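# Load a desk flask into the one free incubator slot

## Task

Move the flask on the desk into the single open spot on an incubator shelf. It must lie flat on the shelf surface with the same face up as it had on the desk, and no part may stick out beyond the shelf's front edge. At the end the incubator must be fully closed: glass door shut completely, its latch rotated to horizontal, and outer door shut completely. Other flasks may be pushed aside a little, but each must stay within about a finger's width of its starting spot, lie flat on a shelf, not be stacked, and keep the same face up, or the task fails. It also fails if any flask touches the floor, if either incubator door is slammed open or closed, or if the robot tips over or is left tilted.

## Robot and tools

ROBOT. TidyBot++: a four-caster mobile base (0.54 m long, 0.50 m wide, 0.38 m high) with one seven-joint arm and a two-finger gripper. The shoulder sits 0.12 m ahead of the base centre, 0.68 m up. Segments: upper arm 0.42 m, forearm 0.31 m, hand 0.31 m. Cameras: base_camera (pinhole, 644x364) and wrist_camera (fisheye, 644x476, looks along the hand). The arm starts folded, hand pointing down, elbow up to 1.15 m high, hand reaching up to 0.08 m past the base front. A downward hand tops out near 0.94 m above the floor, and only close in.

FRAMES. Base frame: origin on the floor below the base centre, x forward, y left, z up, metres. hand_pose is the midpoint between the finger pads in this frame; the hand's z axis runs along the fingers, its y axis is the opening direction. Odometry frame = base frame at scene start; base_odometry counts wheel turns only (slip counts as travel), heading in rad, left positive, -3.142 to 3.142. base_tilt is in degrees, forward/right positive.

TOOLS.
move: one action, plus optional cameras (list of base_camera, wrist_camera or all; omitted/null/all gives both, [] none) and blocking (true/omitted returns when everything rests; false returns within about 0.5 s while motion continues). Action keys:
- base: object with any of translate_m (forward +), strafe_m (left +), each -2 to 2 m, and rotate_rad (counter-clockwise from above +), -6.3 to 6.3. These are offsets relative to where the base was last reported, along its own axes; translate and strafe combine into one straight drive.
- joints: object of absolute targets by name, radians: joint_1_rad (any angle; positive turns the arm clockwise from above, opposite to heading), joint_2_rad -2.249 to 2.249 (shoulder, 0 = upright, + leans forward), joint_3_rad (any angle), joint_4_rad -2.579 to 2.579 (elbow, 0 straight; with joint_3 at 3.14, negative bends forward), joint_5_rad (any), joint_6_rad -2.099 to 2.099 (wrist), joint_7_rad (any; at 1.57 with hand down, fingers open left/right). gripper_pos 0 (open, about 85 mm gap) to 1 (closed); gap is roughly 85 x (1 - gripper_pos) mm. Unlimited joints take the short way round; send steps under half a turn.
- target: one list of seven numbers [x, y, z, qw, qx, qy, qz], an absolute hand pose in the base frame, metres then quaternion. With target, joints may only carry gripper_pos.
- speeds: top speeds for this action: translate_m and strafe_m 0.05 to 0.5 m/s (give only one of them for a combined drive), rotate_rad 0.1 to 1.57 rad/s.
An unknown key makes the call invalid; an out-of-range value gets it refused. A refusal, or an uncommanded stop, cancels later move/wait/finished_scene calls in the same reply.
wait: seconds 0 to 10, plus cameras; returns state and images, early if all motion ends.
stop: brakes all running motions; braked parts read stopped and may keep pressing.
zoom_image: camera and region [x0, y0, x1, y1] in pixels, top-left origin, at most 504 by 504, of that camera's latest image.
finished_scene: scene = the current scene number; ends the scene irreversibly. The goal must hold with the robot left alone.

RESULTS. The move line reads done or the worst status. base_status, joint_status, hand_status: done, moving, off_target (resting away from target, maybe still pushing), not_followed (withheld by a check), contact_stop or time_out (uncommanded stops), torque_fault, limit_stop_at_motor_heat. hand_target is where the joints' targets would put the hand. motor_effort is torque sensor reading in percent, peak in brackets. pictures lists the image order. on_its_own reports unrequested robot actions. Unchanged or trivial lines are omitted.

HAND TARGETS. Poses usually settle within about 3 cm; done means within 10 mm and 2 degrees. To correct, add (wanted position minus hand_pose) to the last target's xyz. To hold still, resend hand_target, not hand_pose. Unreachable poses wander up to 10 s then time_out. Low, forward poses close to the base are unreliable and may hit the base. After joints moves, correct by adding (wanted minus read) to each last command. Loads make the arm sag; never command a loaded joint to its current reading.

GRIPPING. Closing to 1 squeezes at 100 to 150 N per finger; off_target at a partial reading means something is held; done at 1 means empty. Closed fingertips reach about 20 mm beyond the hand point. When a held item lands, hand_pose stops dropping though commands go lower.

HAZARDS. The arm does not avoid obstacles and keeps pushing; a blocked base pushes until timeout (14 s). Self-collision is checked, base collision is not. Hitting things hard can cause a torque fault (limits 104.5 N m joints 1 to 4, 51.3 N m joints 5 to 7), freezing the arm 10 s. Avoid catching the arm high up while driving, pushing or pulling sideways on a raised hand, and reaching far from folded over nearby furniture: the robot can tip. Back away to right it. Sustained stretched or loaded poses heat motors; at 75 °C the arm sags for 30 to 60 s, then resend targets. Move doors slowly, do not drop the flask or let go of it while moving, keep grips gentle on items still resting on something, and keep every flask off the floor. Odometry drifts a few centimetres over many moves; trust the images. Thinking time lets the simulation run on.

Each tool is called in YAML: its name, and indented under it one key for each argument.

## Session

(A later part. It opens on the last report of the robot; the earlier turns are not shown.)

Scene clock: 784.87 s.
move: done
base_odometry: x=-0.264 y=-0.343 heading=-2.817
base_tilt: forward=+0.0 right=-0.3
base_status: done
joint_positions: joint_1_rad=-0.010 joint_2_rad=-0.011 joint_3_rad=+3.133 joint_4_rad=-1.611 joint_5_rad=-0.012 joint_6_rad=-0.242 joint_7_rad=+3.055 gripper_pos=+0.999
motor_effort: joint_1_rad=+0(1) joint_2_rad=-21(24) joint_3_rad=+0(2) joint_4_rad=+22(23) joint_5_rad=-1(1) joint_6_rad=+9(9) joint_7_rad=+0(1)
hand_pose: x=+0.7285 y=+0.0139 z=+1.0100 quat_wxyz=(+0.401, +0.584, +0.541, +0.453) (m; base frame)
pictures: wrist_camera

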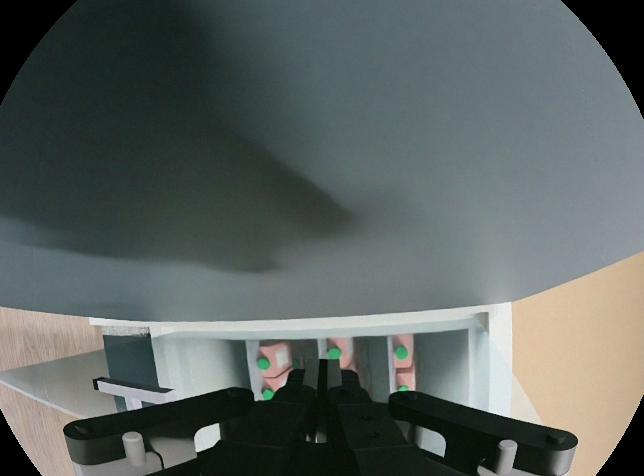

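move:
  base: {"translate_m": 0.11}
  speeds: {"translate_m": 0.1}
  cameras: ["wrist_camera"]

move:
  base: {"translate_m": 0.01, "strafe_m": -0.07}
  speeds: {"translate_m": 0.06}
  cameras: ["wrist_camera"]

Scene clock: 794.17 s.
move: done
base_status: done
motor_effort: joint_1_rad=+0(2) joint_2_rad=-22(25) joint_3_rad=-1(2) joint_4_rad=+22(23) joint_5_rad=+0(1) joint_6_rad=+9(9) joint_7_rad=+0(1)
pictures: wrist_camera

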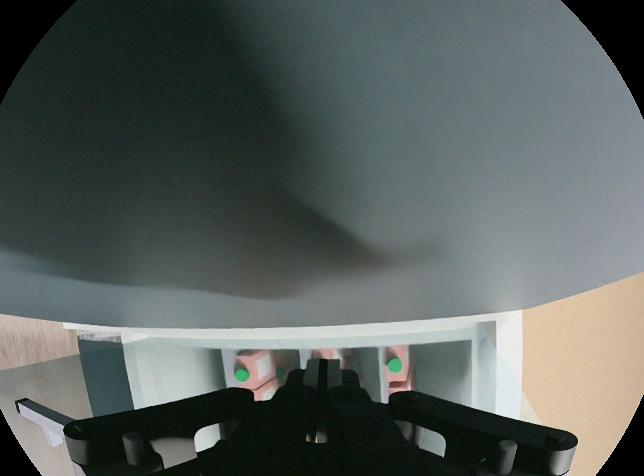

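Scene clock: 795.83 s.
move: done
base_odometry: x=-0.400 y=-0.315 heading=-2.817
base_tilt: forward=+0.1 right=-0.3
base_status: done
joint_positions: joint_1_rad=-0.007 joint_2_rad=-0.012 joint_3_rad=+3.132 joint_4_rad=-1.611 joint_5_rad=-0.012 joint_6_rad=-0.241 joint_7_rad=+3.056 gripper_pos=+0.999
motor_effort: joint_1_rad=-1(3) joint_2_rad=-21(22) joint_3_rad=-1(3) joint_4_rad=+22(23) joint_5_rad=+0(1) joint_6_rad=+9(9) joint_7_rad=+0(1)
hand_pose: x=+0.7279 y=+0.0123 z=+1.0111 quat_wxyz=(+0.402, +0.584, +0.540, +0.453) (m; base frame)
pictures: wrist_camera

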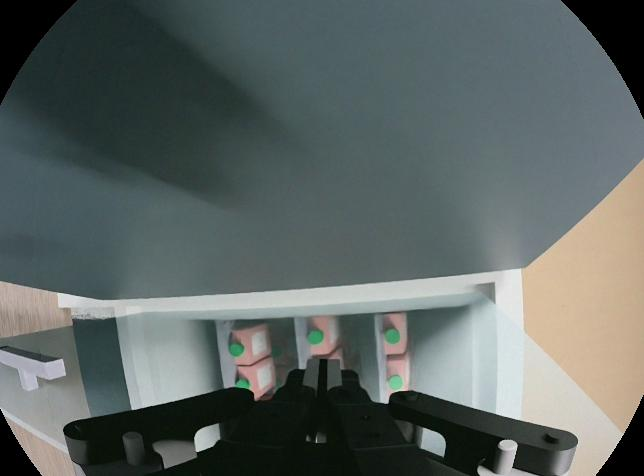

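move:
  base: {"translate_m": 0.025, "strafe_m": -0.165}
  speeds: {"translate_m": 0.07}
  cameras: ["wrist_camera"]

move:
  base: {"translate_m": 0.079, "strafe_m": -0.146}
  speeds: {"translate_m": 0.07}
  cameras: ["wrist_camera"]

Scene clock: 806.07 s.
move: done
base_status: done
motor_effort: joint_1_rad=+0(3) joint_2_rad=-22(23) joint_3_rad=-2(3) joint_4_rad=+22(23) joint_5_rad=+0(1) joint_6_rad=+9(9) joint_7_rad=+0(1)
pictures: wrist_camera

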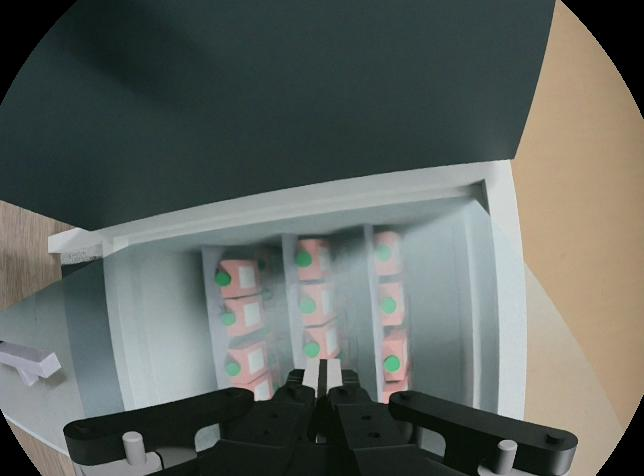

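Scene clock: 808.93 s.
move: done
base_odometry: x=-0.598 y=-0.054 heading=-2.817
base_tilt: forward=+0.0 right=-0.3
base_status: done
joint_positions: joint_1_rad=-0.003 joint_2_rad=-0.013 joint_3_rad=+3.131 joint_4_rad=-1.612 joint_5_rad=-0.012 joint_6_rad=-0.240 joint_7_rad=+3.056 gripper_pos=+0.999
motor_effort: joint_1_rad=+0(3) joint_2_rad=-21(23) joint_3_rad=-1(4) joint_4_rad=+22(23) joint_5_rad=+0(1) joint_6_rad=+9(10) joint_7_rad=+0(1)
hand_pose: x=+0.7276 y=+0.0104 z=+1.0113 quat_wxyz=(+0.404, +0.585, +0.539, +0.452) (m; base frame)
pictures: wrist_camera

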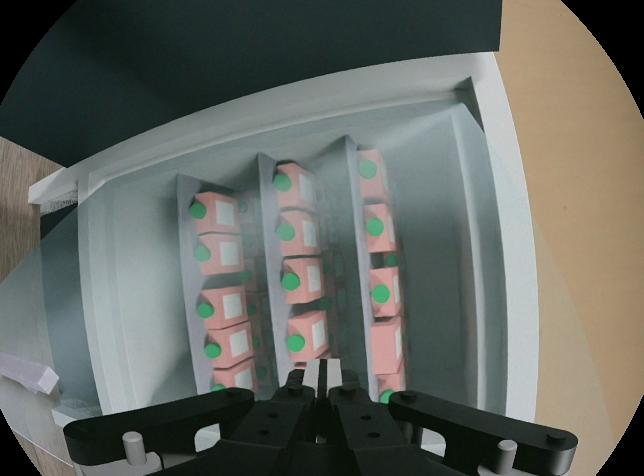

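move:
  base: {"translate_m": 0.126, "strafe_m": -0.111}
  speeds: {"translate_m": 0.07}
  cameras: ["wrist_camera"]

move:
  base: {"translate_m": 0.114, "strafe_m": -0.051}
  speeds: {"translate_m": 0.06}
  cameras: ["wrist_camera"]

Scene clock: 818.47 s.
move: done
base_status: done
motor_effort: joint_1_rad=+0(3) joint_2_rad=-21(24) joint_3_rad=-1(3) joint_4_rad=+22(23) joint_5_rad=+0(1) joint_6_rad=+9(10) joint_7_rad=+1(1)
pictures: wrist_camera

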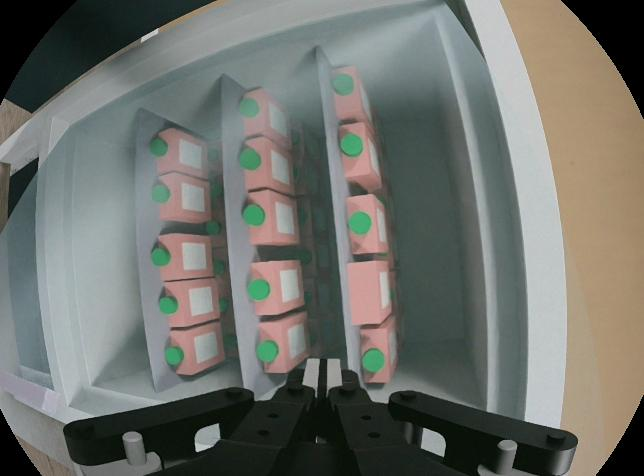

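Scene clock: 821.07 s.
move: done
base_odometry: x=-0.877 y=+0.024 heading=-2.817
base_tilt: forward=+0.0 right=-0.3
base_status: done
joint_positions: joint_1_rad=-0.003 joint_2_rad=-0.014 joint_3_rad=+3.131 joint_4_rad=-1.613 joint_5_rad=-0.012 joint_6_rad=-0.240 joint_7_rad=+3.056 gripper_pos=+0.999
motor_effort: joint_1_rad=+0(2) joint_2_rad=-21(24) joint_3_rad=-1(2) joint_4_rad=+22(23) joint_5_rad=+0(1) joint_6_rad=+9(10) joint_7_rad=+0(1)
hand_pose: x=+0.7272 y=+0.0105 z=+1.0116 quat_wxyz=(+0.404, +0.585, +0.539, +0.453) (m; base frame)
pictures: wrist_camera

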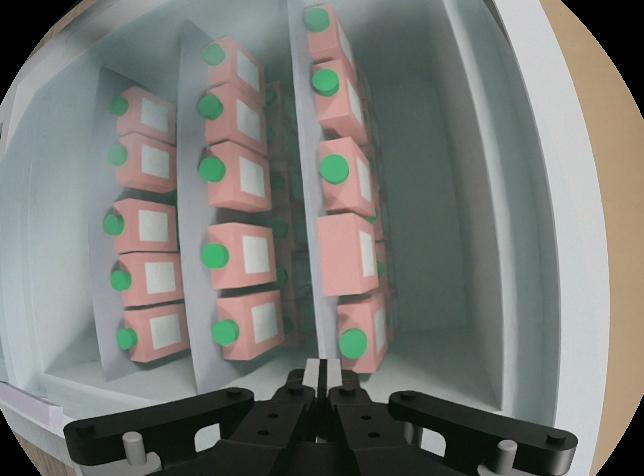

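move:
  base: {"translate_m": 0.08, "strafe_m": -0.012}
  speeds: {"translate_m": 0.05}
  cameras: []

move:
  base: {"translate_m": 0.025}
  speeds: {"translate_m": 0.05}
  cameras: []

move:
  base: {"translate_m": 0.02}
  speeds: {"translate_m": 0.05}
  cameras: ["wrist_camera"]

Scene clock: 831.57 s.
move: done
base_status: done
motor_effort: joint_1_rad=+0(1) joint_2_rad=-21(24) joint_3_rad=+0(2) joint_4_rad=+21(23) joint_5_rad=+0(1) joint_6_rad=+9(10) joint_7_rad=+0(1)
pictures: none

Scene clock: 832.53 s.
move: done
base_status: done
motor_effort: joint_1_rad=+0(1) joint_2_rad=-22(24) joint_3_rad=-1(2) joint_4_rad=+22(24) joint_5_rad=+0(1) joint_6_rad=+9(11) joint_7_rad=+1(1)
pictures: none

Scene clock: 833.40 s.
move: done
base_odometry: x=-1.000 y=-0.004 heading=-2.818
base_tilt: forward=+0.1 right=-0.3
base_status: done
joint_positions: joint_1_rad=-0.003 joint_2_rad=-0.015 joint_3_rad=+3.131 joint_4_rad=-1.614 joint_5_rad=-0.012 joint_6_rad=-0.239 joint_7_rad=+3.056 gripper_pos=+0.999
motor_effort: joint_1_rad=-1(1) joint_2_rad=-21(25) joint_3_rad=-1(2) joint_4_rad=+22(23) joint_5_rad=+0(1) joint_6_rad=+9(10) joint_7_rad=+0(1)
hand_pose: x=+0.7271 y=+0.0104 z=+1.0114 quat_wxyz=(+0.404, +0.585, +0.539, +0.453) (m; base frame)
pictures: wrist_camera

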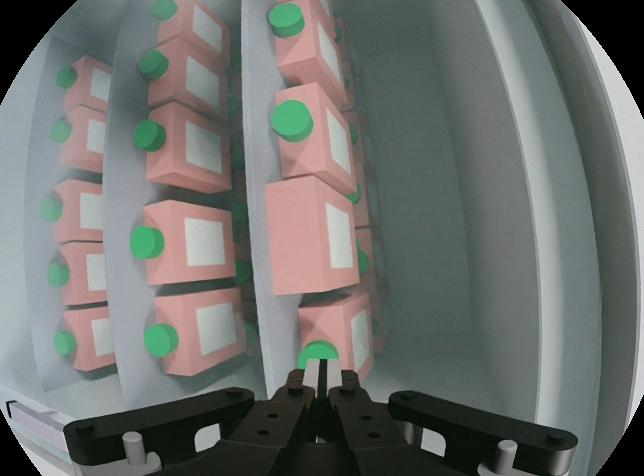

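move:
  base: {"translate_m": 0.02}
  speeds: {"translate_m": 0.05}

Scene clock: 867.87 s.
move: done
base_odometry: x=-1.019 y=-0.011 heading=-2.818
base_tilt: forward=+0.1 right=-0.3
base_status: done
joint_positions: joint_1_rad=-0.003 joint_2_rad=-0.014 joint_3_rad=+3.131 joint_4_rad=-1.614 joint_5_rad=-0.012 joint_6_rad=-0.238 joint_7_rad=+3.056 gripper_pos=+0.999
motor_effort: joint_1_rad=+0(2) joint_2_rad=-21(24) joint_3_rad=-1(2) joint_4_rad=+22(23) joint_5_rad=+0(0) joint_6_rad=+9(10) joint_7_rad=+0(1)
hand_pose: x=+0.7273 y=+0.0104 z=+1.0110 quat_wxyz=(+0.404, +0.585, +0.539, +0.453) (m; base frame)
pictures: base_camera, wrist_camera

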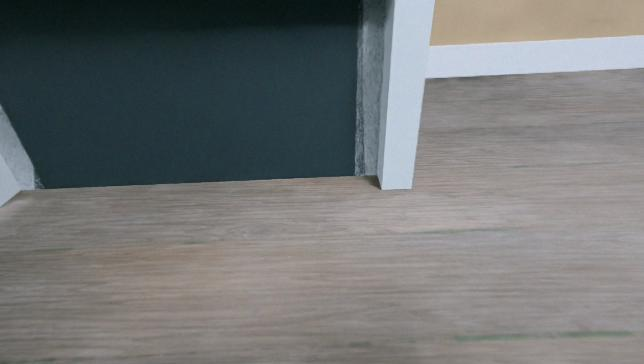

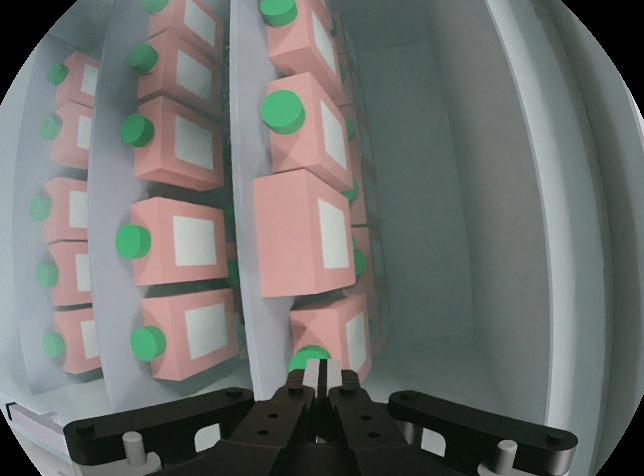

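move:
  base: {"translate_m": 0.02}
  speeds: {"translate_m": 0.05}

zoom_image:
  camera: "wrist_camera"
  region: [0, 300, 250, 476]

Scene clock: 874.60 s.
move: done
base_odometry: x=-1.039 y=-0.017 heading=-2.818
base_tilt: forward=+0.0 right=-0.3
base_status: done
joint_positions: joint_1_rad=-0.003 joint_2_rad=-0.015 joint_3_rad=+3.131 joint_4_rad=-1.615 joint_5_rad=-0.012 joint_6_rad=-0.238 joint_7_rad=+3.056 gripper_pos=+0.999
motor_effort: joint_1_rad=-1(1) joint_2_rad=-22(24) joint_3_rad=-1(2) joint_4_rad=+22(23) joint_5_rad=+0(1) joint_6_rad=+9(10) joint_7_rad=+0(1)
hand_pose: x=+0.7271 y=+0.0104 z=+1.0112 quat_wxyz=(+0.404, +0.585, +0.539, +0.453) (m; base frame)
pictures: base_camera, wrist_camera

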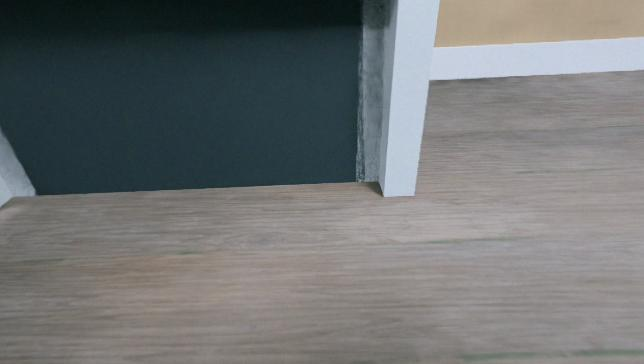

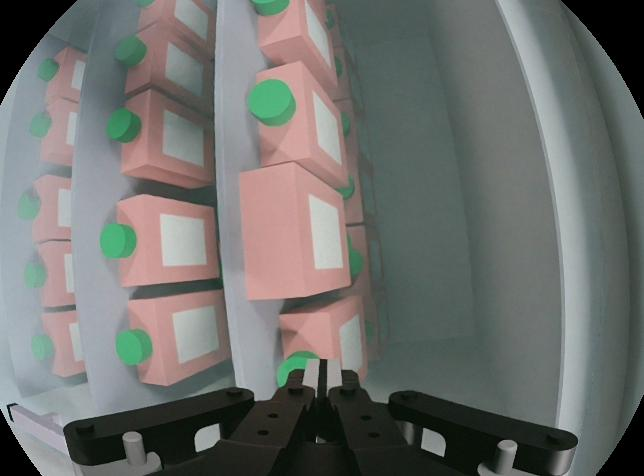

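Scaled by 2.016.

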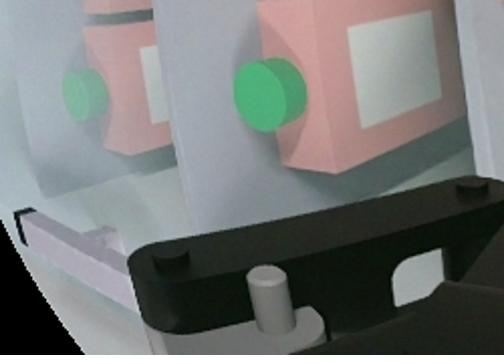

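move:
  base: {"translate_m": 0.015}
  speeds: {"translate_m": 0.05}

move:
  base: {"translate_m": 0.015}
  speeds: {"translate_m": 0.05}

Scene clock: 880.13 s.
move: done
base_status: done
motor_effort: joint_1_rad=+0(2) joint_2_rad=-16(21) joint_3_rad=-1(2) joint_4_rad=+24(27) joint_5_rad=+1(1) joint_6_rad=+12(15) joint_7_rad=+0(1)

Scene clock: 880.97 s.
move: done
base_odometry: x=-1.067 y=-0.026 heading=-2.818
base_tilt: forward=+0.1 right=-0.3
base_status: done
joint_positions: joint_1_rad=-0.003 joint_2_rad=-0.069 joint_3_rad=+3.131 joint_4_rad=-1.663 joint_5_rad=-0.012 joint_6_rad=-0.243 joint_7_rad=+3.056 gripper_pos=+0.999
motor_effort: joint_1_rad=+1(2) joint_2_rad=-10(17) joint_3_rad=+1(3) joint_4_rad=+29(32) joint_5_rad=+0(1) joint_6_rad=+17(21) joint_7_rad=+0(1)
hand_pose: x=+0.7044 y=+0.0106 z=+1.0121 quat_wxyz=(+0.404, +0.584, +0.539, +0.453) (m; base frame)
pictures: base_camera, wrist_camera

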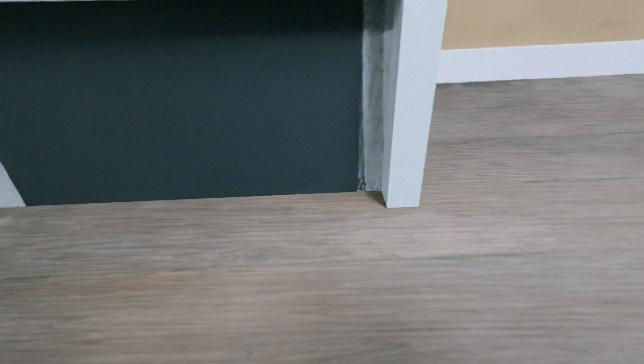

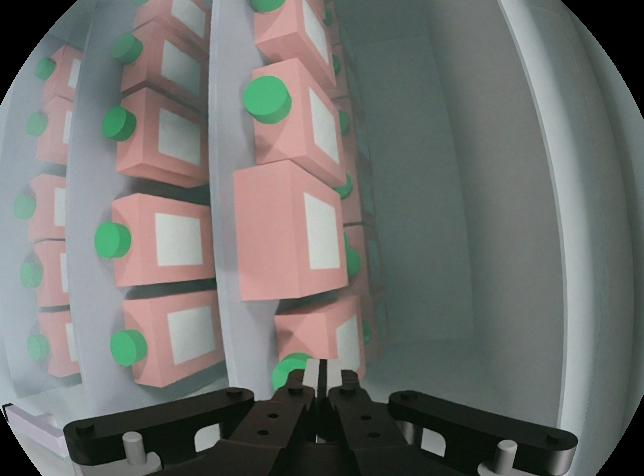

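move:
  base: {"translate_m": -0.4}
  speeds: {"translate_m": 0.3}
  cameras: []

move:
  base: {"strafe_m": -0.09}
  joints: {"joint_1_rad": 0.0, "joint_2_rad": 0.58, "joint_3_rad": 3.131, "joint_4_rad": -2.02, "joint_5_rad": 0.0, "joint_6_rad": 1.065, "joint_7_rad": 1.6, "gripper_pos": 0.4}

Scene clock: 891.47 s.
move: done
base_status: done
motor_effort: joint_1_rad=+0(2) joint_2_rad=-21(25) joint_3_rad=+0(2) joint_4_rad=+22(27) joint_5_rad=+0(1) joint_6_rad=+9(16) joint_7_rad=+1(1)
pictures: none

Scene clock: 893.87 s.
move: done
base_odometry: x=-0.716 y=+0.187 heading=-2.818
base_tilt: forward=+0.0 right=-0.3
base_status: done
joint_positions: joint_1_rad=+0.004 joint_2_rad=+0.583 joint_3_rad=+3.131 joint_4_rad=-2.010 joint_5_rad=-0.012 joint_6_rad=+1.019 joint_7_rad=+1.677 gripper_pos=+0.400
joint_status: all done
motor_effort: joint_1_rad=-1(3) joint_2_rad=-35(37) joint_3_rad=-2(3) joint_4_rad=+14(23) joint_5_rad=+0(1) joint_6_rad=+9(10) joint_7_rad=+0(1)
hand_pose: x=+0.8257 y=+0.0012 z=+0.7639 quat_wxyz=(+0.035, +0.708, +0.032, +0.705) (m; base frame)
pictures: base_camera, wrist_camera

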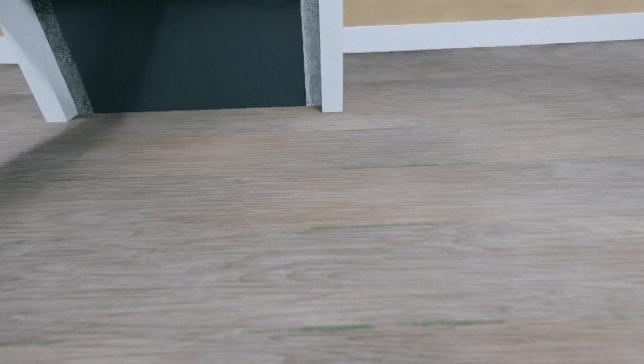

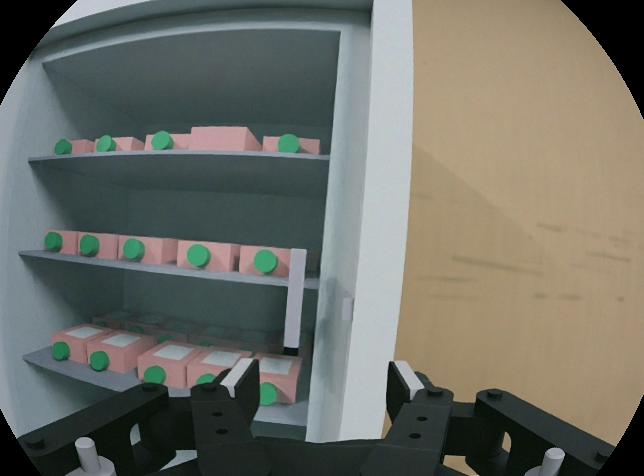

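move:
  base: {"strafe_m": 0.03, "translate_m": 0.2}
  speeds: {"translate_m": 0.15}
  joints: {"joint_7_rad": 1.5, "joint_6_rad": 1.1}

Scene clock: 903.10 s.
move: done
base_odometry: x=-0.896 y=+0.095 heading=-2.818
base_tilt: forward=+0.1 right=-0.3
base_status: done
joint_positions: joint_1_rad=+0.004 joint_2_rad=+0.584 joint_3_rad=+3.131 joint_4_rad=-2.013 joint_5_rad=-0.012 joint_6_rad=+1.062 joint_7_rad=+1.558 gripper_pos=+0.400
joint_status: all done
motor_effort: joint_1_rad=+1(2) joint_2_rad=-35(36) joint_3_rad=-2(3) joint_4_rad=+14(15) joint_5_rad=+0(1) joint_6_rad=+9(10) joint_7_rad=+1(1)
hand_pose: x=+0.8247 y=+0.0011 z=+0.7750 quat_wxyz=(-0.007, +0.694, -0.011, +0.720) (m; base frame)
pictures: base_camera, wrist_camera

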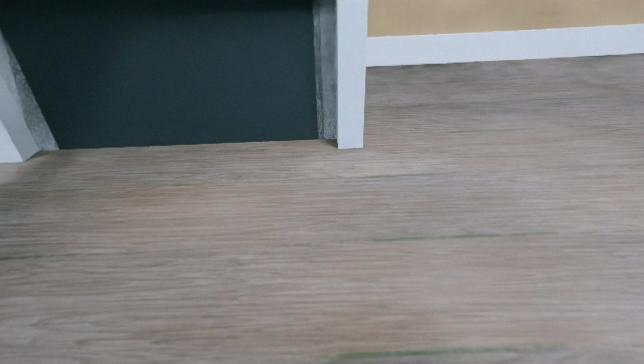

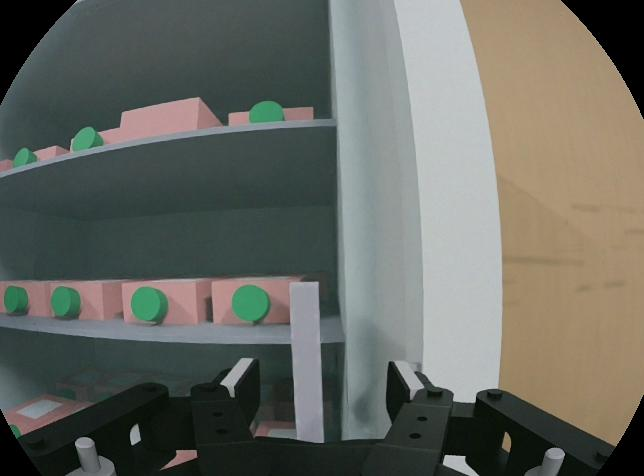

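move:
  base: {"strafe_m": 0.01, "translate_m": 0.07}
  speeds: {"translate_m": 0.08}
  joints: {"joint_2_rad": 0.6, "joint_4_rad": -2.025}

Scene clock: 914.83 s.
move: done
base_odometry: x=-0.960 y=+0.063 heading=-2.818
base_tilt: forward=+0.0 right=-0.4
base_status: done
joint_positions: joint_1_rad=+0.004 joint_2_rad=+0.598 joint_3_rad=+3.131 joint_4_rad=-2.017 joint_5_rad=-0.012 joint_6_rad=+1.062 joint_7_rad=+1.558 gripper_pos=+0.400
joint_status: all done
motor_effort: joint_1_rad=+0(1) joint_2_rad=-35(36) joint_3_rad=-2(3) joint_4_rad=+14(15) joint_5_rad=+0(1) joint_6_rad=+9(9) joint_7_rad=+0(1)
hand_pose: x=+0.8251 y=+0.0011 z=+0.7636 quat_wxyz=(-0.007, +0.700, -0.011, +0.714) (m; base frame)
pictures: base_camera, wrist_camera

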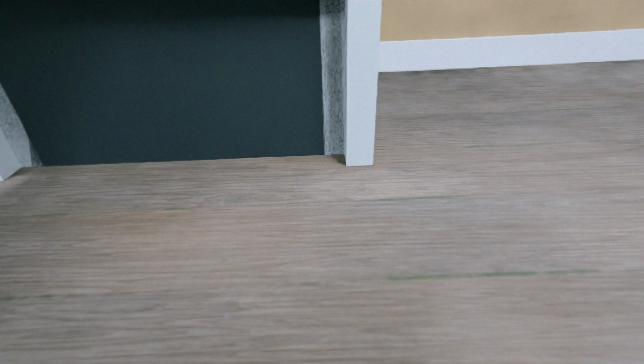

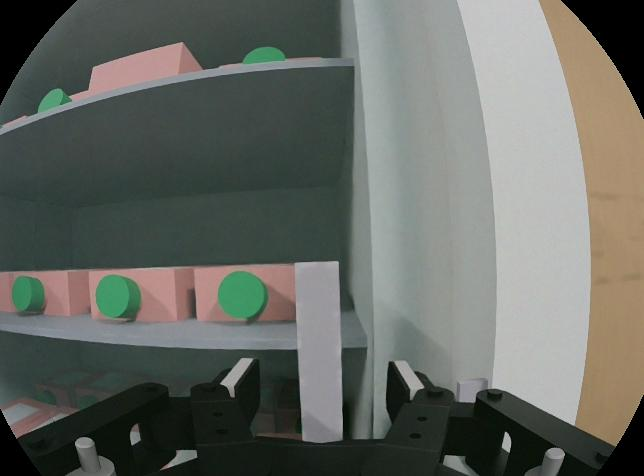

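move:
  base: {"translate_m": 0.025}
  speeds: {"translate_m": 0.05}
  cameras: ["wrist_camera"]

Scene clock: 920.77 s.
move: done
base_odometry: x=-0.983 y=+0.055 heading=-2.818
base_tilt: forward=+0.0 right=-0.3
base_status: done
joint_positions: joint_1_rad=+0.004 joint_2_rad=+0.584 joint_3_rad=+3.131 joint_4_rad=-2.048 joint_5_rad=-0.012 joint_6_rad=+1.077 joint_7_rad=+1.558 gripper_pos=+0.400
motor_effort: joint_1_rad=+1(1) joint_2_rad=-30(36) joint_3_rad=+0(2) joint_4_rad=+18(20) joint_5_rad=+0(1) joint_6_rad=+7(9) joint_7_rad=+1(1)
hand_pose: x=+0.8154 y=+0.0011 z=+0.7632 quat_wxyz=(-0.007, +0.702, -0.011, +0.712) (m; base frame)
pictures: wrist_camera

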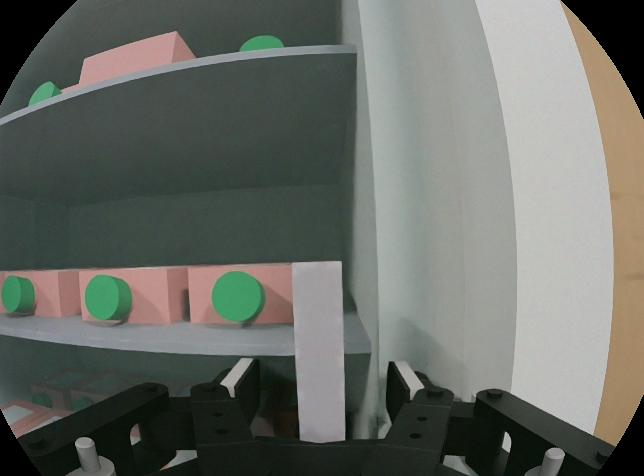

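move:
  joints: {"gripper_pos": 0.85}
  cameras: []

move:
  base: {"translate_m": -0.012}
  speeds: {"translate_m": 0.05}
  cameras: ["wrist_camera"]

Scene clock: 926.60 s.
move: done
joint_status: all done
motor_effort: joint_1_rad=+1(6) joint_2_rad=-29(30) joint_3_rad=-2(6) joint_4_rad=+22(23) joint_5_rad=-2(4) joint_6_rad=+7(7) joint_7_rad=-2(3)
pictures: none

Scene clock: 927.30 s.
move: done
base_odometry: x=-0.971 y=+0.059 heading=-2.818
base_tilt: forward=+0.1 right=-0.2
base_status: done
joint_positions: joint_1_rad=+0.003 joint_2_rad=+0.603 joint_3_rad=+3.131 joint_4_rad=-2.030 joint_5_rad=-0.012 joint_6_rad=+1.079 joint_7_rad=+1.558 gripper_pos=+0.834
motor_effort: joint_1_rad=+0(2) joint_2_rad=-35(36) joint_3_rad=-3(5) joint_4_rad=+14(20) joint_5_rad=+0(2) joint_6_rad=+9(11) joint_7_rad=-2(3)
hand_pose: x=+0.8219 y=+0.0015 z=+0.7590 quat_wxyz=(-0.007, +0.701, -0.010, +0.713) (m; base frame)
pictures: wrist_camera

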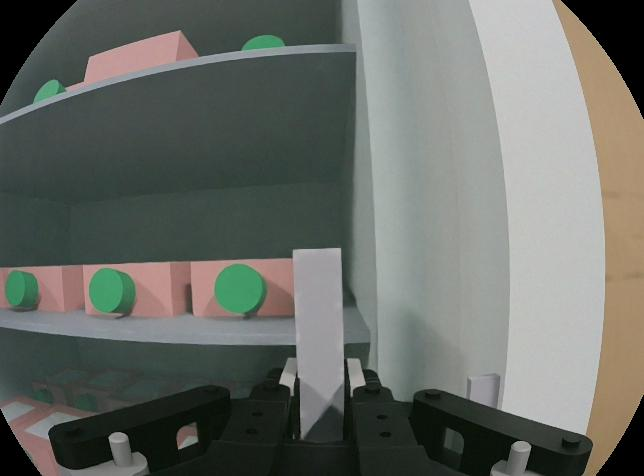

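move:
  joints: {"joint_7_rad": 1.9}
  cameras: ["wrist_camera"]

Scene clock: 931.77 s.
move: done
base_odometry: x=-0.971 y=+0.059 heading=-2.818
base_tilt: forward=+0.1 right=-0.3
joint_positions: joint_1_rad=+0.001 joint_2_rad=+0.603 joint_3_rad=+3.131 joint_4_rad=-2.030 joint_5_rad=-0.012 joint_6_rad=+1.079 joint_7_rad=+1.842 gripper_pos=+0.835
joint_status: all done
motor_effort: joint_1_rad=+2(2) joint_2_rad=-36(36) joint_3_rad=+0(3) joint_4_rad=+14(15) joint_5_rad=-1(1) joint_6_rad=+10(11) joint_7_rad=+1(3)
hand_pose: x=+0.8220 y=+0.0025 z=+0.7589 quat_wxyz=(+0.094, +0.695, +0.089, +0.707) (m; base frame)
pictures: wrist_camera

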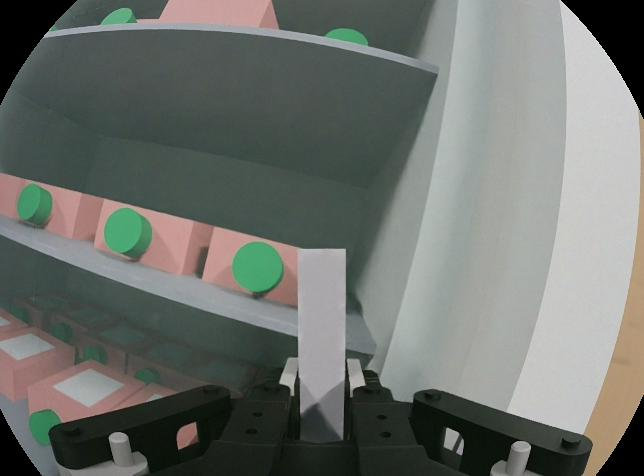

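Bar follows freely. Continue.

move:
  joints: {"joint_7_rad": 2.4}
  cameras: []

move:
  joints: {"joint_7_rad": 2.85}
  cameras: []

move:
  joints: {"joint_7_rad": 3.15}
  cameras: ["wrist_camera"]

Scene clock: 937.13 s.
move: done
joint_status: all done
motor_effort: joint_1_rad=+2(3) joint_2_rad=-37(38) joint_3_rad=+0(1) joint_4_rad=+15(16) joint_5_rad=+0(1) joint_6_rad=+11(11) joint_7_rad=+1(1)
pictures: none

Scene clock: 938.33 s.
move: done
joint_status: all done
motor_effort: joint_1_rad=+2(3) joint_2_rad=-38(38) joint_3_rad=+1(2) joint_4_rad=+15(16) joint_5_rad=-1(1) joint_6_rad=+11(11) joint_7_rad=+0(2)
pictures: none

Scene clock: 939.37 s.
move: done
base_odometry: x=-0.971 y=+0.059 heading=-2.818
base_tilt: forward=+0.1 right=-0.3
joint_positions: joint_1_rad=-0.003 joint_2_rad=+0.608 joint_3_rad=+3.131 joint_4_rad=-2.030 joint_5_rad=-0.012 joint_6_rad=+1.079 joint_7_rad=+3.085 gripper_pos=+0.835
joint_status: all done
motor_effort: joint_1_rad=+2(3) joint_2_rad=-38(38) joint_3_rad=+2(2) joint_4_rad=+15(16) joint_5_rad=-1(1) joint_6_rad=+11(11) joint_7_rad=+0(1)
hand_pose: x=+0.8223 y=+0.0054 z=+0.7554 quat_wxyz=(+0.485, +0.514, +0.480, +0.520) (m; base frame)
pictures: wrist_camera

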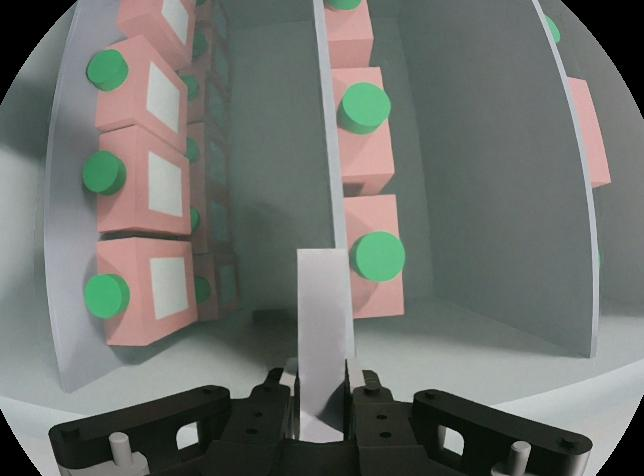

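move:
  joints: {"joint_7_rad": 3.25}
  cameras: ["wrist_camera"]

Scene clock: 943.80 s.
move: done
base_odometry: x=-0.971 y=+0.059 heading=-2.818
base_tilt: forward=+0.1 right=-0.3
joint_positions: joint_1_rad=-0.003 joint_2_rad=+0.609 joint_3_rad=+3.131 joint_4_rad=-2.030 joint_5_rad=-0.012 joint_6_rad=+1.079 joint_7_rad=+3.188 gripper_pos=+0.835
joint_status: all done
motor_effort: joint_1_rad=+1(3) joint_2_rad=-37(38) joint_3_rad=+1(3) joint_4_rad=+16(16) joint_5_rad=+1(1) joint_6_rad=+11(11) joint_7_rad=+4(4)
hand_pose: x=+0.8223 y=+0.0057 z=+0.7551 quat_wxyz=(+0.511, +0.488, +0.506, +0.494) (m; base frame)
pictures: wrist_camera

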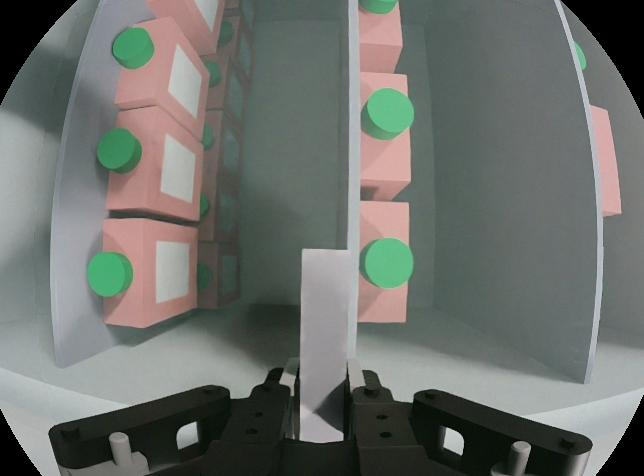

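move:
  joints: {"joint_7_rad": 3.33}
  cameras: ["wrist_camera"]

Scene clock: 947.60 s.
move: done
base_odometry: x=-0.971 y=+0.059 heading=-2.818
base_tilt: forward=+0.1 right=-0.3
joint_positions: joint_1_rad=-0.003 joint_2_rad=+0.609 joint_3_rad=+3.131 joint_4_rad=-2.030 joint_5_rad=-0.012 joint_6_rad=+1.079 joint_7_rad=+3.249 gripper_pos=+0.835
joint_status: all done
motor_effort: joint_1_rad=-1(2) joint_2_rad=-37(38) joint_3_rad=+2(2) joint_4_rad=+15(16) joint_5_rad=+3(4) joint_6_rad=+11(11) joint_7_rad=+8(8)
hand_pose: x=+0.8223 y=+0.0056 z=+0.7551 quat_wxyz=(+0.526, +0.473, +0.520, +0.478) (m; base frame)
pictures: wrist_camera

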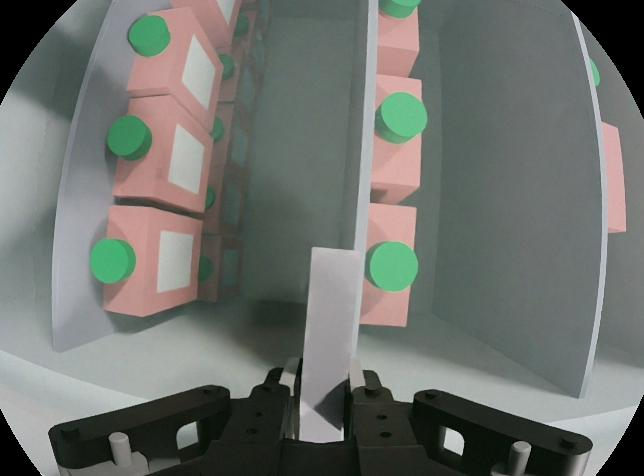

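move:
  joints: {"joint_7_rad": 3.22}
  cameras: []

move:
  joints: {"gripper_pos": 0.3}
  cameras: ["wrist_camera"]

move:
  base: {"translate_m": -0.35}
  speeds: {"translate_m": 0.2}
  cameras: ["wrist_camera"]

zoom_image:
  camera: "wrist_camera"
  region: [220, 180, 470, 420]

Scene clock: 956.47 s.
move: done
joint_status: all done
motor_effort: joint_1_rad=+0(1) joint_2_rad=-37(37) joint_3_rad=-1(2) joint_4_rad=+16(16) joint_5_rad=+3(4) joint_6_rad=+11(11) joint_7_rad=+4(8)
pictures: none

Scene clock: 957.30 s.
move: done
joint_status: all done
motor_effort: joint_1_rad=+0(1) joint_2_rad=-34(37) joint_3_rad=-1(2) joint_4_rad=+14(17) joint_5_rad=+0(3) joint_6_rad=+9(11) joint_7_rad=+1(4)
pictures: wrist_camera

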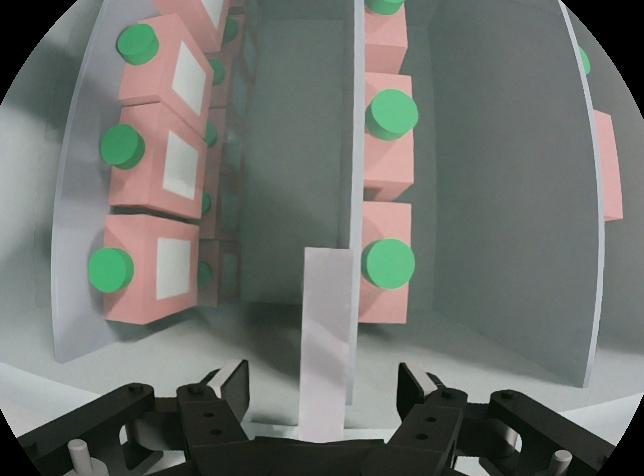

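Scene clock: 959.80 s.
move: done
base_odometry: x=-0.639 y=+0.170 heading=-2.818
base_tilt: forward=+0.1 right=-0.3
base_status: done
joint_positions: joint_1_rad=-0.002 joint_2_rad=+0.609 joint_3_rad=+3.131 joint_4_rad=-2.030 joint_5_rad=-0.012 joint_6_rad=+1.079 joint_7_rad=+3.205 gripper_pos=+0.300
motor_effort: joint_1_rad=-1(2) joint_2_rad=-35(37) joint_3_rad=-1(2) joint_4_rad=+13(15) joint_5_rad=+0(1) joint_6_rad=+9(9) joint_7_rad=+0(1)
hand_pose: x=+0.8223 y=+0.0052 z=+0.7551 quat_wxyz=(+0.516, +0.484, +0.510, +0.490) (m; base frame)
pictures: wrist_camera

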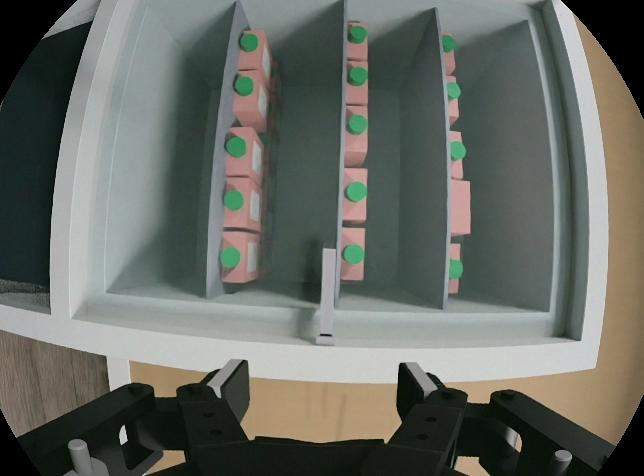

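Scaled by 2.016.

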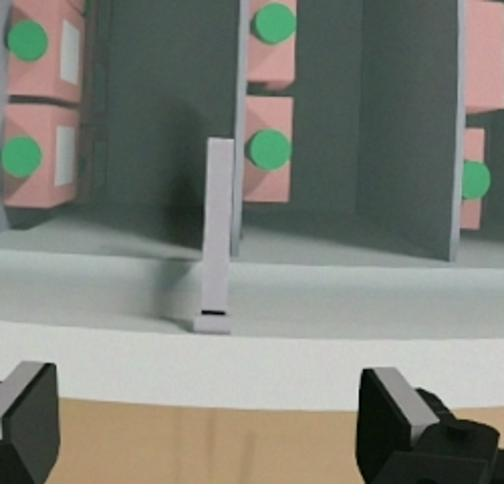

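move:
  base: {"translate_m": -0.5}
  joints: {"gripper_pos": 1.0, "joint_7_rad": 3.1}
  cameras: []

move:
  base: {"rotate_rad": 0.8}
  speeds: {"rotate_rad": 0.5}

Scene clock: 971.37 s.
move: done
base_status: done
joint_status: all done
motor_effort: joint_1_rad=+0(1) joint_2_rad=-34(37) joint_3_rad=-2(3) joint_4_rad=+14(15) joint_5_rad=+0(1) joint_6_rad=+9(9) joint_7_rad=+1(1)
pictures: none

Scene clock: 973.80 s.
move: done
base_odometry: x=-0.165 y=+0.329 heading=-2.018
base_tilt: forward=+0.1 right=-0.3
base_status: done
joint_positions: joint_1_rad=-0.003 joint_2_rad=+0.608 joint_3_rad=+3.131 joint_4_rad=-2.030 joint_5_rad=-0.012 joint_6_rad=+1.079 joint_7_rad=+3.119 gripper_pos=+0.999
motor_effort: joint_1_rad=+0(4) joint_2_rad=-35(35) joint_3_rad=-2(4) joint_4_rad=+14(14) joint_5_rad=+0(2) joint_6_rad=+9(9) joint_7_rad=+0(1)
hand_pose: x=+0.8222 y=+0.0057 z=+0.7557 quat_wxyz=(+0.494, +0.505, +0.489, +0.512) (m; base frame)
pictures: base_camera, wrist_camera

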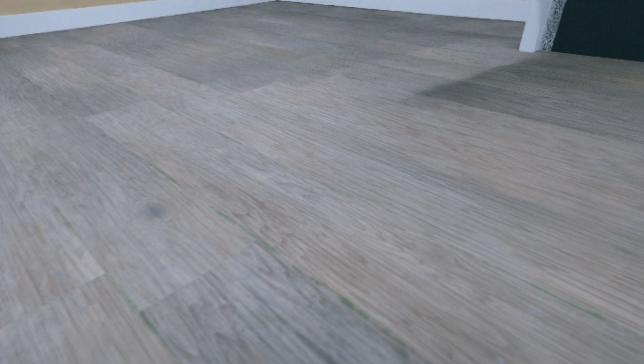

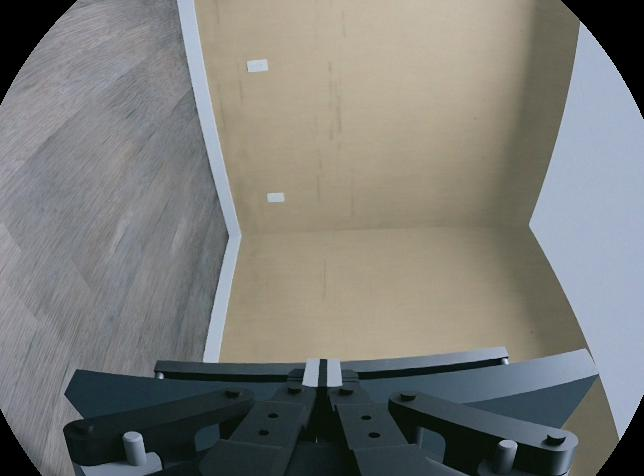

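move:
  base: {"translate_m": 1.187, "strafe_m": 1.153}
  speeds: {"translate_m": 0.35}
  cameras: []

move:
  base: {"rotate_rad": -1.7}
  speeds: {"rotate_rad": 0.6}

Scene clock: 998.40 s.
move: done
base_status: done
motor_effort: joint_1_rad=-25(38) joint_2_rad=-25(37) joint_3_rad=-8(17) joint_4_rad=+4(41) joint_5_rad=+0(5) joint_6_rad=+9(11) joint_7_rad=+0(1)
pictures: none

Scene clock: 1004.80 s.
move: time_out
base_odometry: x=+0.371 y=-1.242 heading=-2.296
base_tilt: forward=+0.1 right=-0.3
base_status: rotate_rad time_out (by the wheels' count: -0.277 of -1.700)
joint_positions: joint_1_rad=+0.003 joint_2_rad=+0.610 joint_3_rad=+3.139 joint_4_rad=-2.024 joint_5_rad=-0.005 joint_6_rad=+1.082 joint_7_rad=+3.119 gripper_pos=+0.999
motor_effort: joint_1_rad=+0(21) joint_2_rad=-35(40) joint_3_rad=-1(8) joint_4_rad=+13(17) joint_5_rad=+0(3) joint_6_rad=+9(10) joint_7_rad=+0(1)
hand_pose: x=+0.8242 y=-0.0008 z=+0.7578 quat_wxyz=(+0.499, +0.503, +0.487, +0.510) (m; base frame)
pictures: base_camera, wrist_camera

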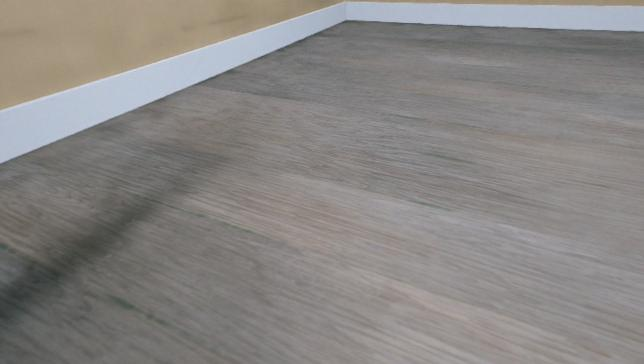

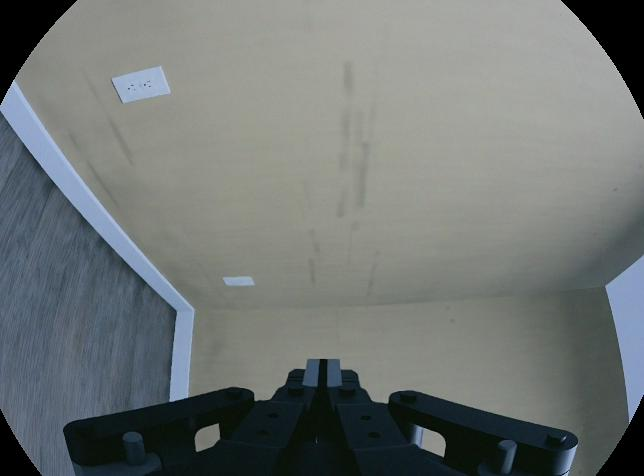

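move:
  joints: {"joint_1_rad": 0.35}

Scene clock: 1048.90 s.
move: done
base_odometry: x=+0.371 y=-1.242 heading=-2.296
base_tilt: forward=+0.0 right=-0.4
joint_positions: joint_1_rad=+0.345 joint_2_rad=+0.610 joint_3_rad=+3.139 joint_4_rad=-2.024 joint_5_rad=-0.005 joint_6_rad=+1.082 joint_7_rad=+3.119 gripper_pos=+0.999
joint_status: all done
motor_effort: joint_1_rad=+1(4) joint_2_rad=-35(36) joint_3_rad=-1(4) joint_4_rad=+14(14) joint_5_rad=+0(1) joint_6_rad=+9(10) joint_7_rad=+0(1)
hand_pose: x=+0.7831 y=-0.2371 z=+0.7578 quat_wxyz=(+0.579, +0.579, +0.395, +0.418) (m; base frame)
pictures: base_camera, wrist_camera

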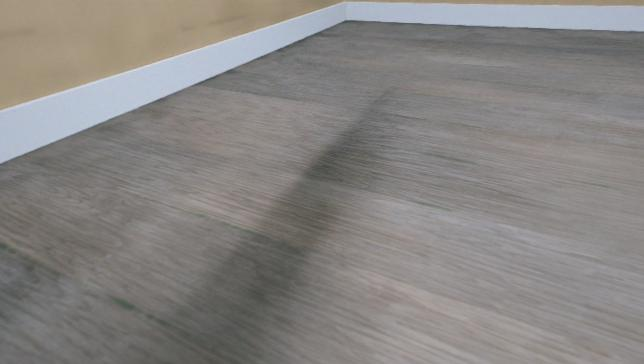

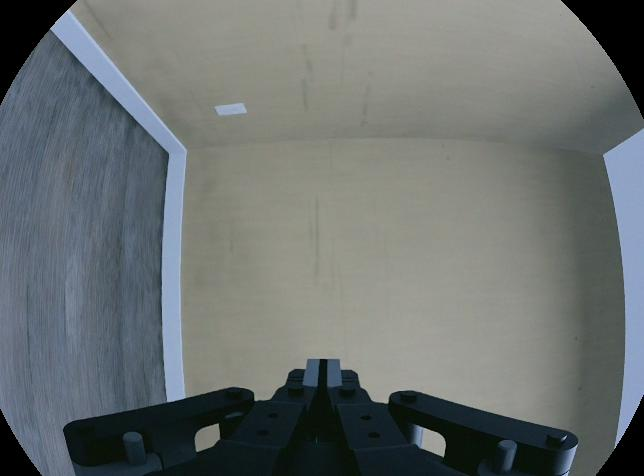

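move:
  joints: {"joint_1_rad": 1.3}
  cameras: ["wrist_camera"]

move:
  joints: {"joint_1_rad": 2.2}
  cameras: ["wrist_camera"]

Scene clock: 1065.73 s.
move: done
joint_status: all done
motor_effort: joint_1_rad=+0(3) joint_2_rad=-35(36) joint_3_rad=-1(3) joint_4_rad=+14(14) joint_5_rad=+0(1) joint_6_rad=+9(9) joint_7_rad=+0(1)
pictures: wrist_camera

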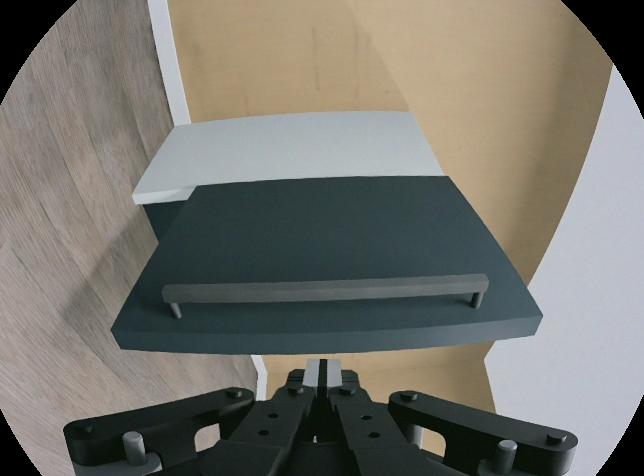

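Scene clock: 1067.90 s.
move: done
base_odometry: x=+0.371 y=-1.242 heading=-2.297
base_tilt: forward=+0.1 right=-0.3
joint_positions: joint_1_rad=+2.193 joint_2_rad=+0.610 joint_3_rad=+3.139 joint_4_rad=-2.024 joint_5_rad=-0.005 joint_6_rad=+1.082 joint_7_rad=+3.119 gripper_pos=+0.999
joint_status: all done
motor_effort: joint_1_rad=+1(3) joint_2_rad=-35(36) joint_3_rad=-1(4) joint_4_rad=+14(14) joint_5_rad=+0(1) joint_6_rad=+9(9) joint_7_rad=+0(1)
hand_pose: x=-0.2905 y=-0.5741 z=+0.7578 quat_wxyz=(+0.682, +0.664, -0.224, -0.210) (m; base frame)
pictures: wrist_camera

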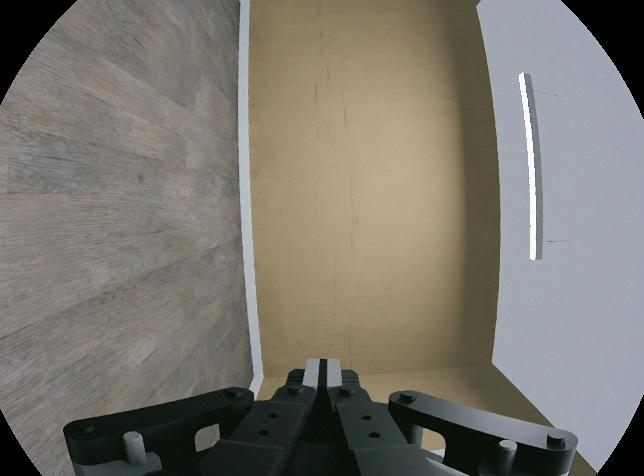

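move:
  joints: {"joint_1_rad": 0.3}
  cameras: []

move:
  base: {"translate_m": 0.25, "strafe_m": -0.12}
  speeds: {"translate_m": 0.2}

Scene clock: 1088.63 s.
move: done
joint_status: all done
motor_effort: joint_1_rad=+0(4) joint_2_rad=-35(36) joint_3_rad=-1(4) joint_4_rad=+13(14) joint_5_rad=+0(1) joint_6_rad=+9(9) joint_7_rad=+0(1)
pictures: none

Scene clock: 1092.87 s.
move: time_out
base_odometry: x=+0.314 y=-1.269 heading=-2.260
base_tilt: forward=+0.1 right=-0.3
base_status: translate_m time_out (by the wheels' count: +0.059 of +0.250); strafe_m time_out (by the wheels' count: -0.024 of -0.120)
joint_positions: joint_1_rad=+0.302 joint_2_rad=+0.609 joint_3_rad=+3.137 joint_4_rad=-2.025 joint_5_rad=-0.005 joint_6_rad=+1.082 joint_7_rad=+3.119 gripper_pos=+0.999
motor_effort: joint_1_rad=+0(8) joint_2_rad=-35(46) joint_3_rad=-2(5) joint_4_rad=+13(16) joint_5_rad=+1(2) joint_6_rad=+9(11) joint_7_rad=+0(1)
hand_pose: x=+0.7928 y=-0.2067 z=+0.7581 quat_wxyz=(+0.569, +0.570, +0.407, +0.431) (m; base frame)
pictures: base_camera, wrist_camera

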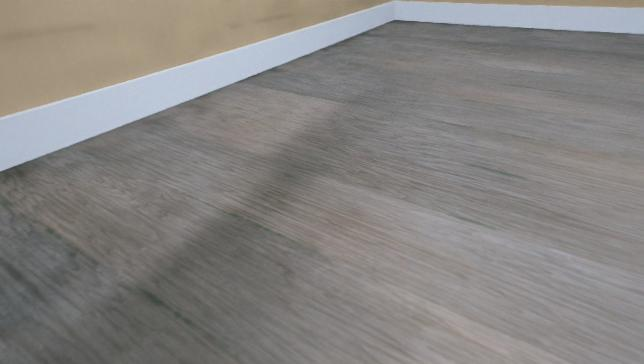

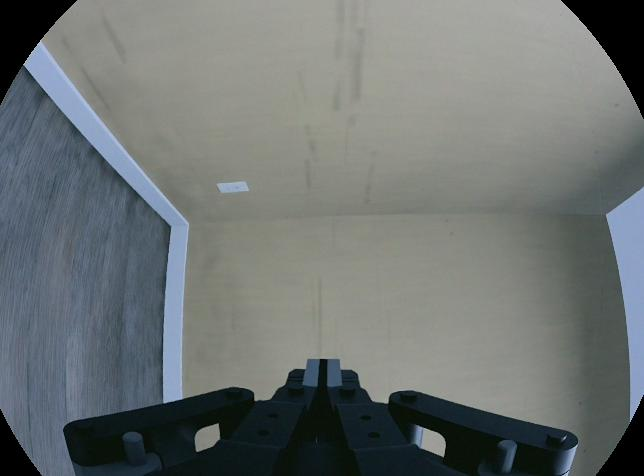

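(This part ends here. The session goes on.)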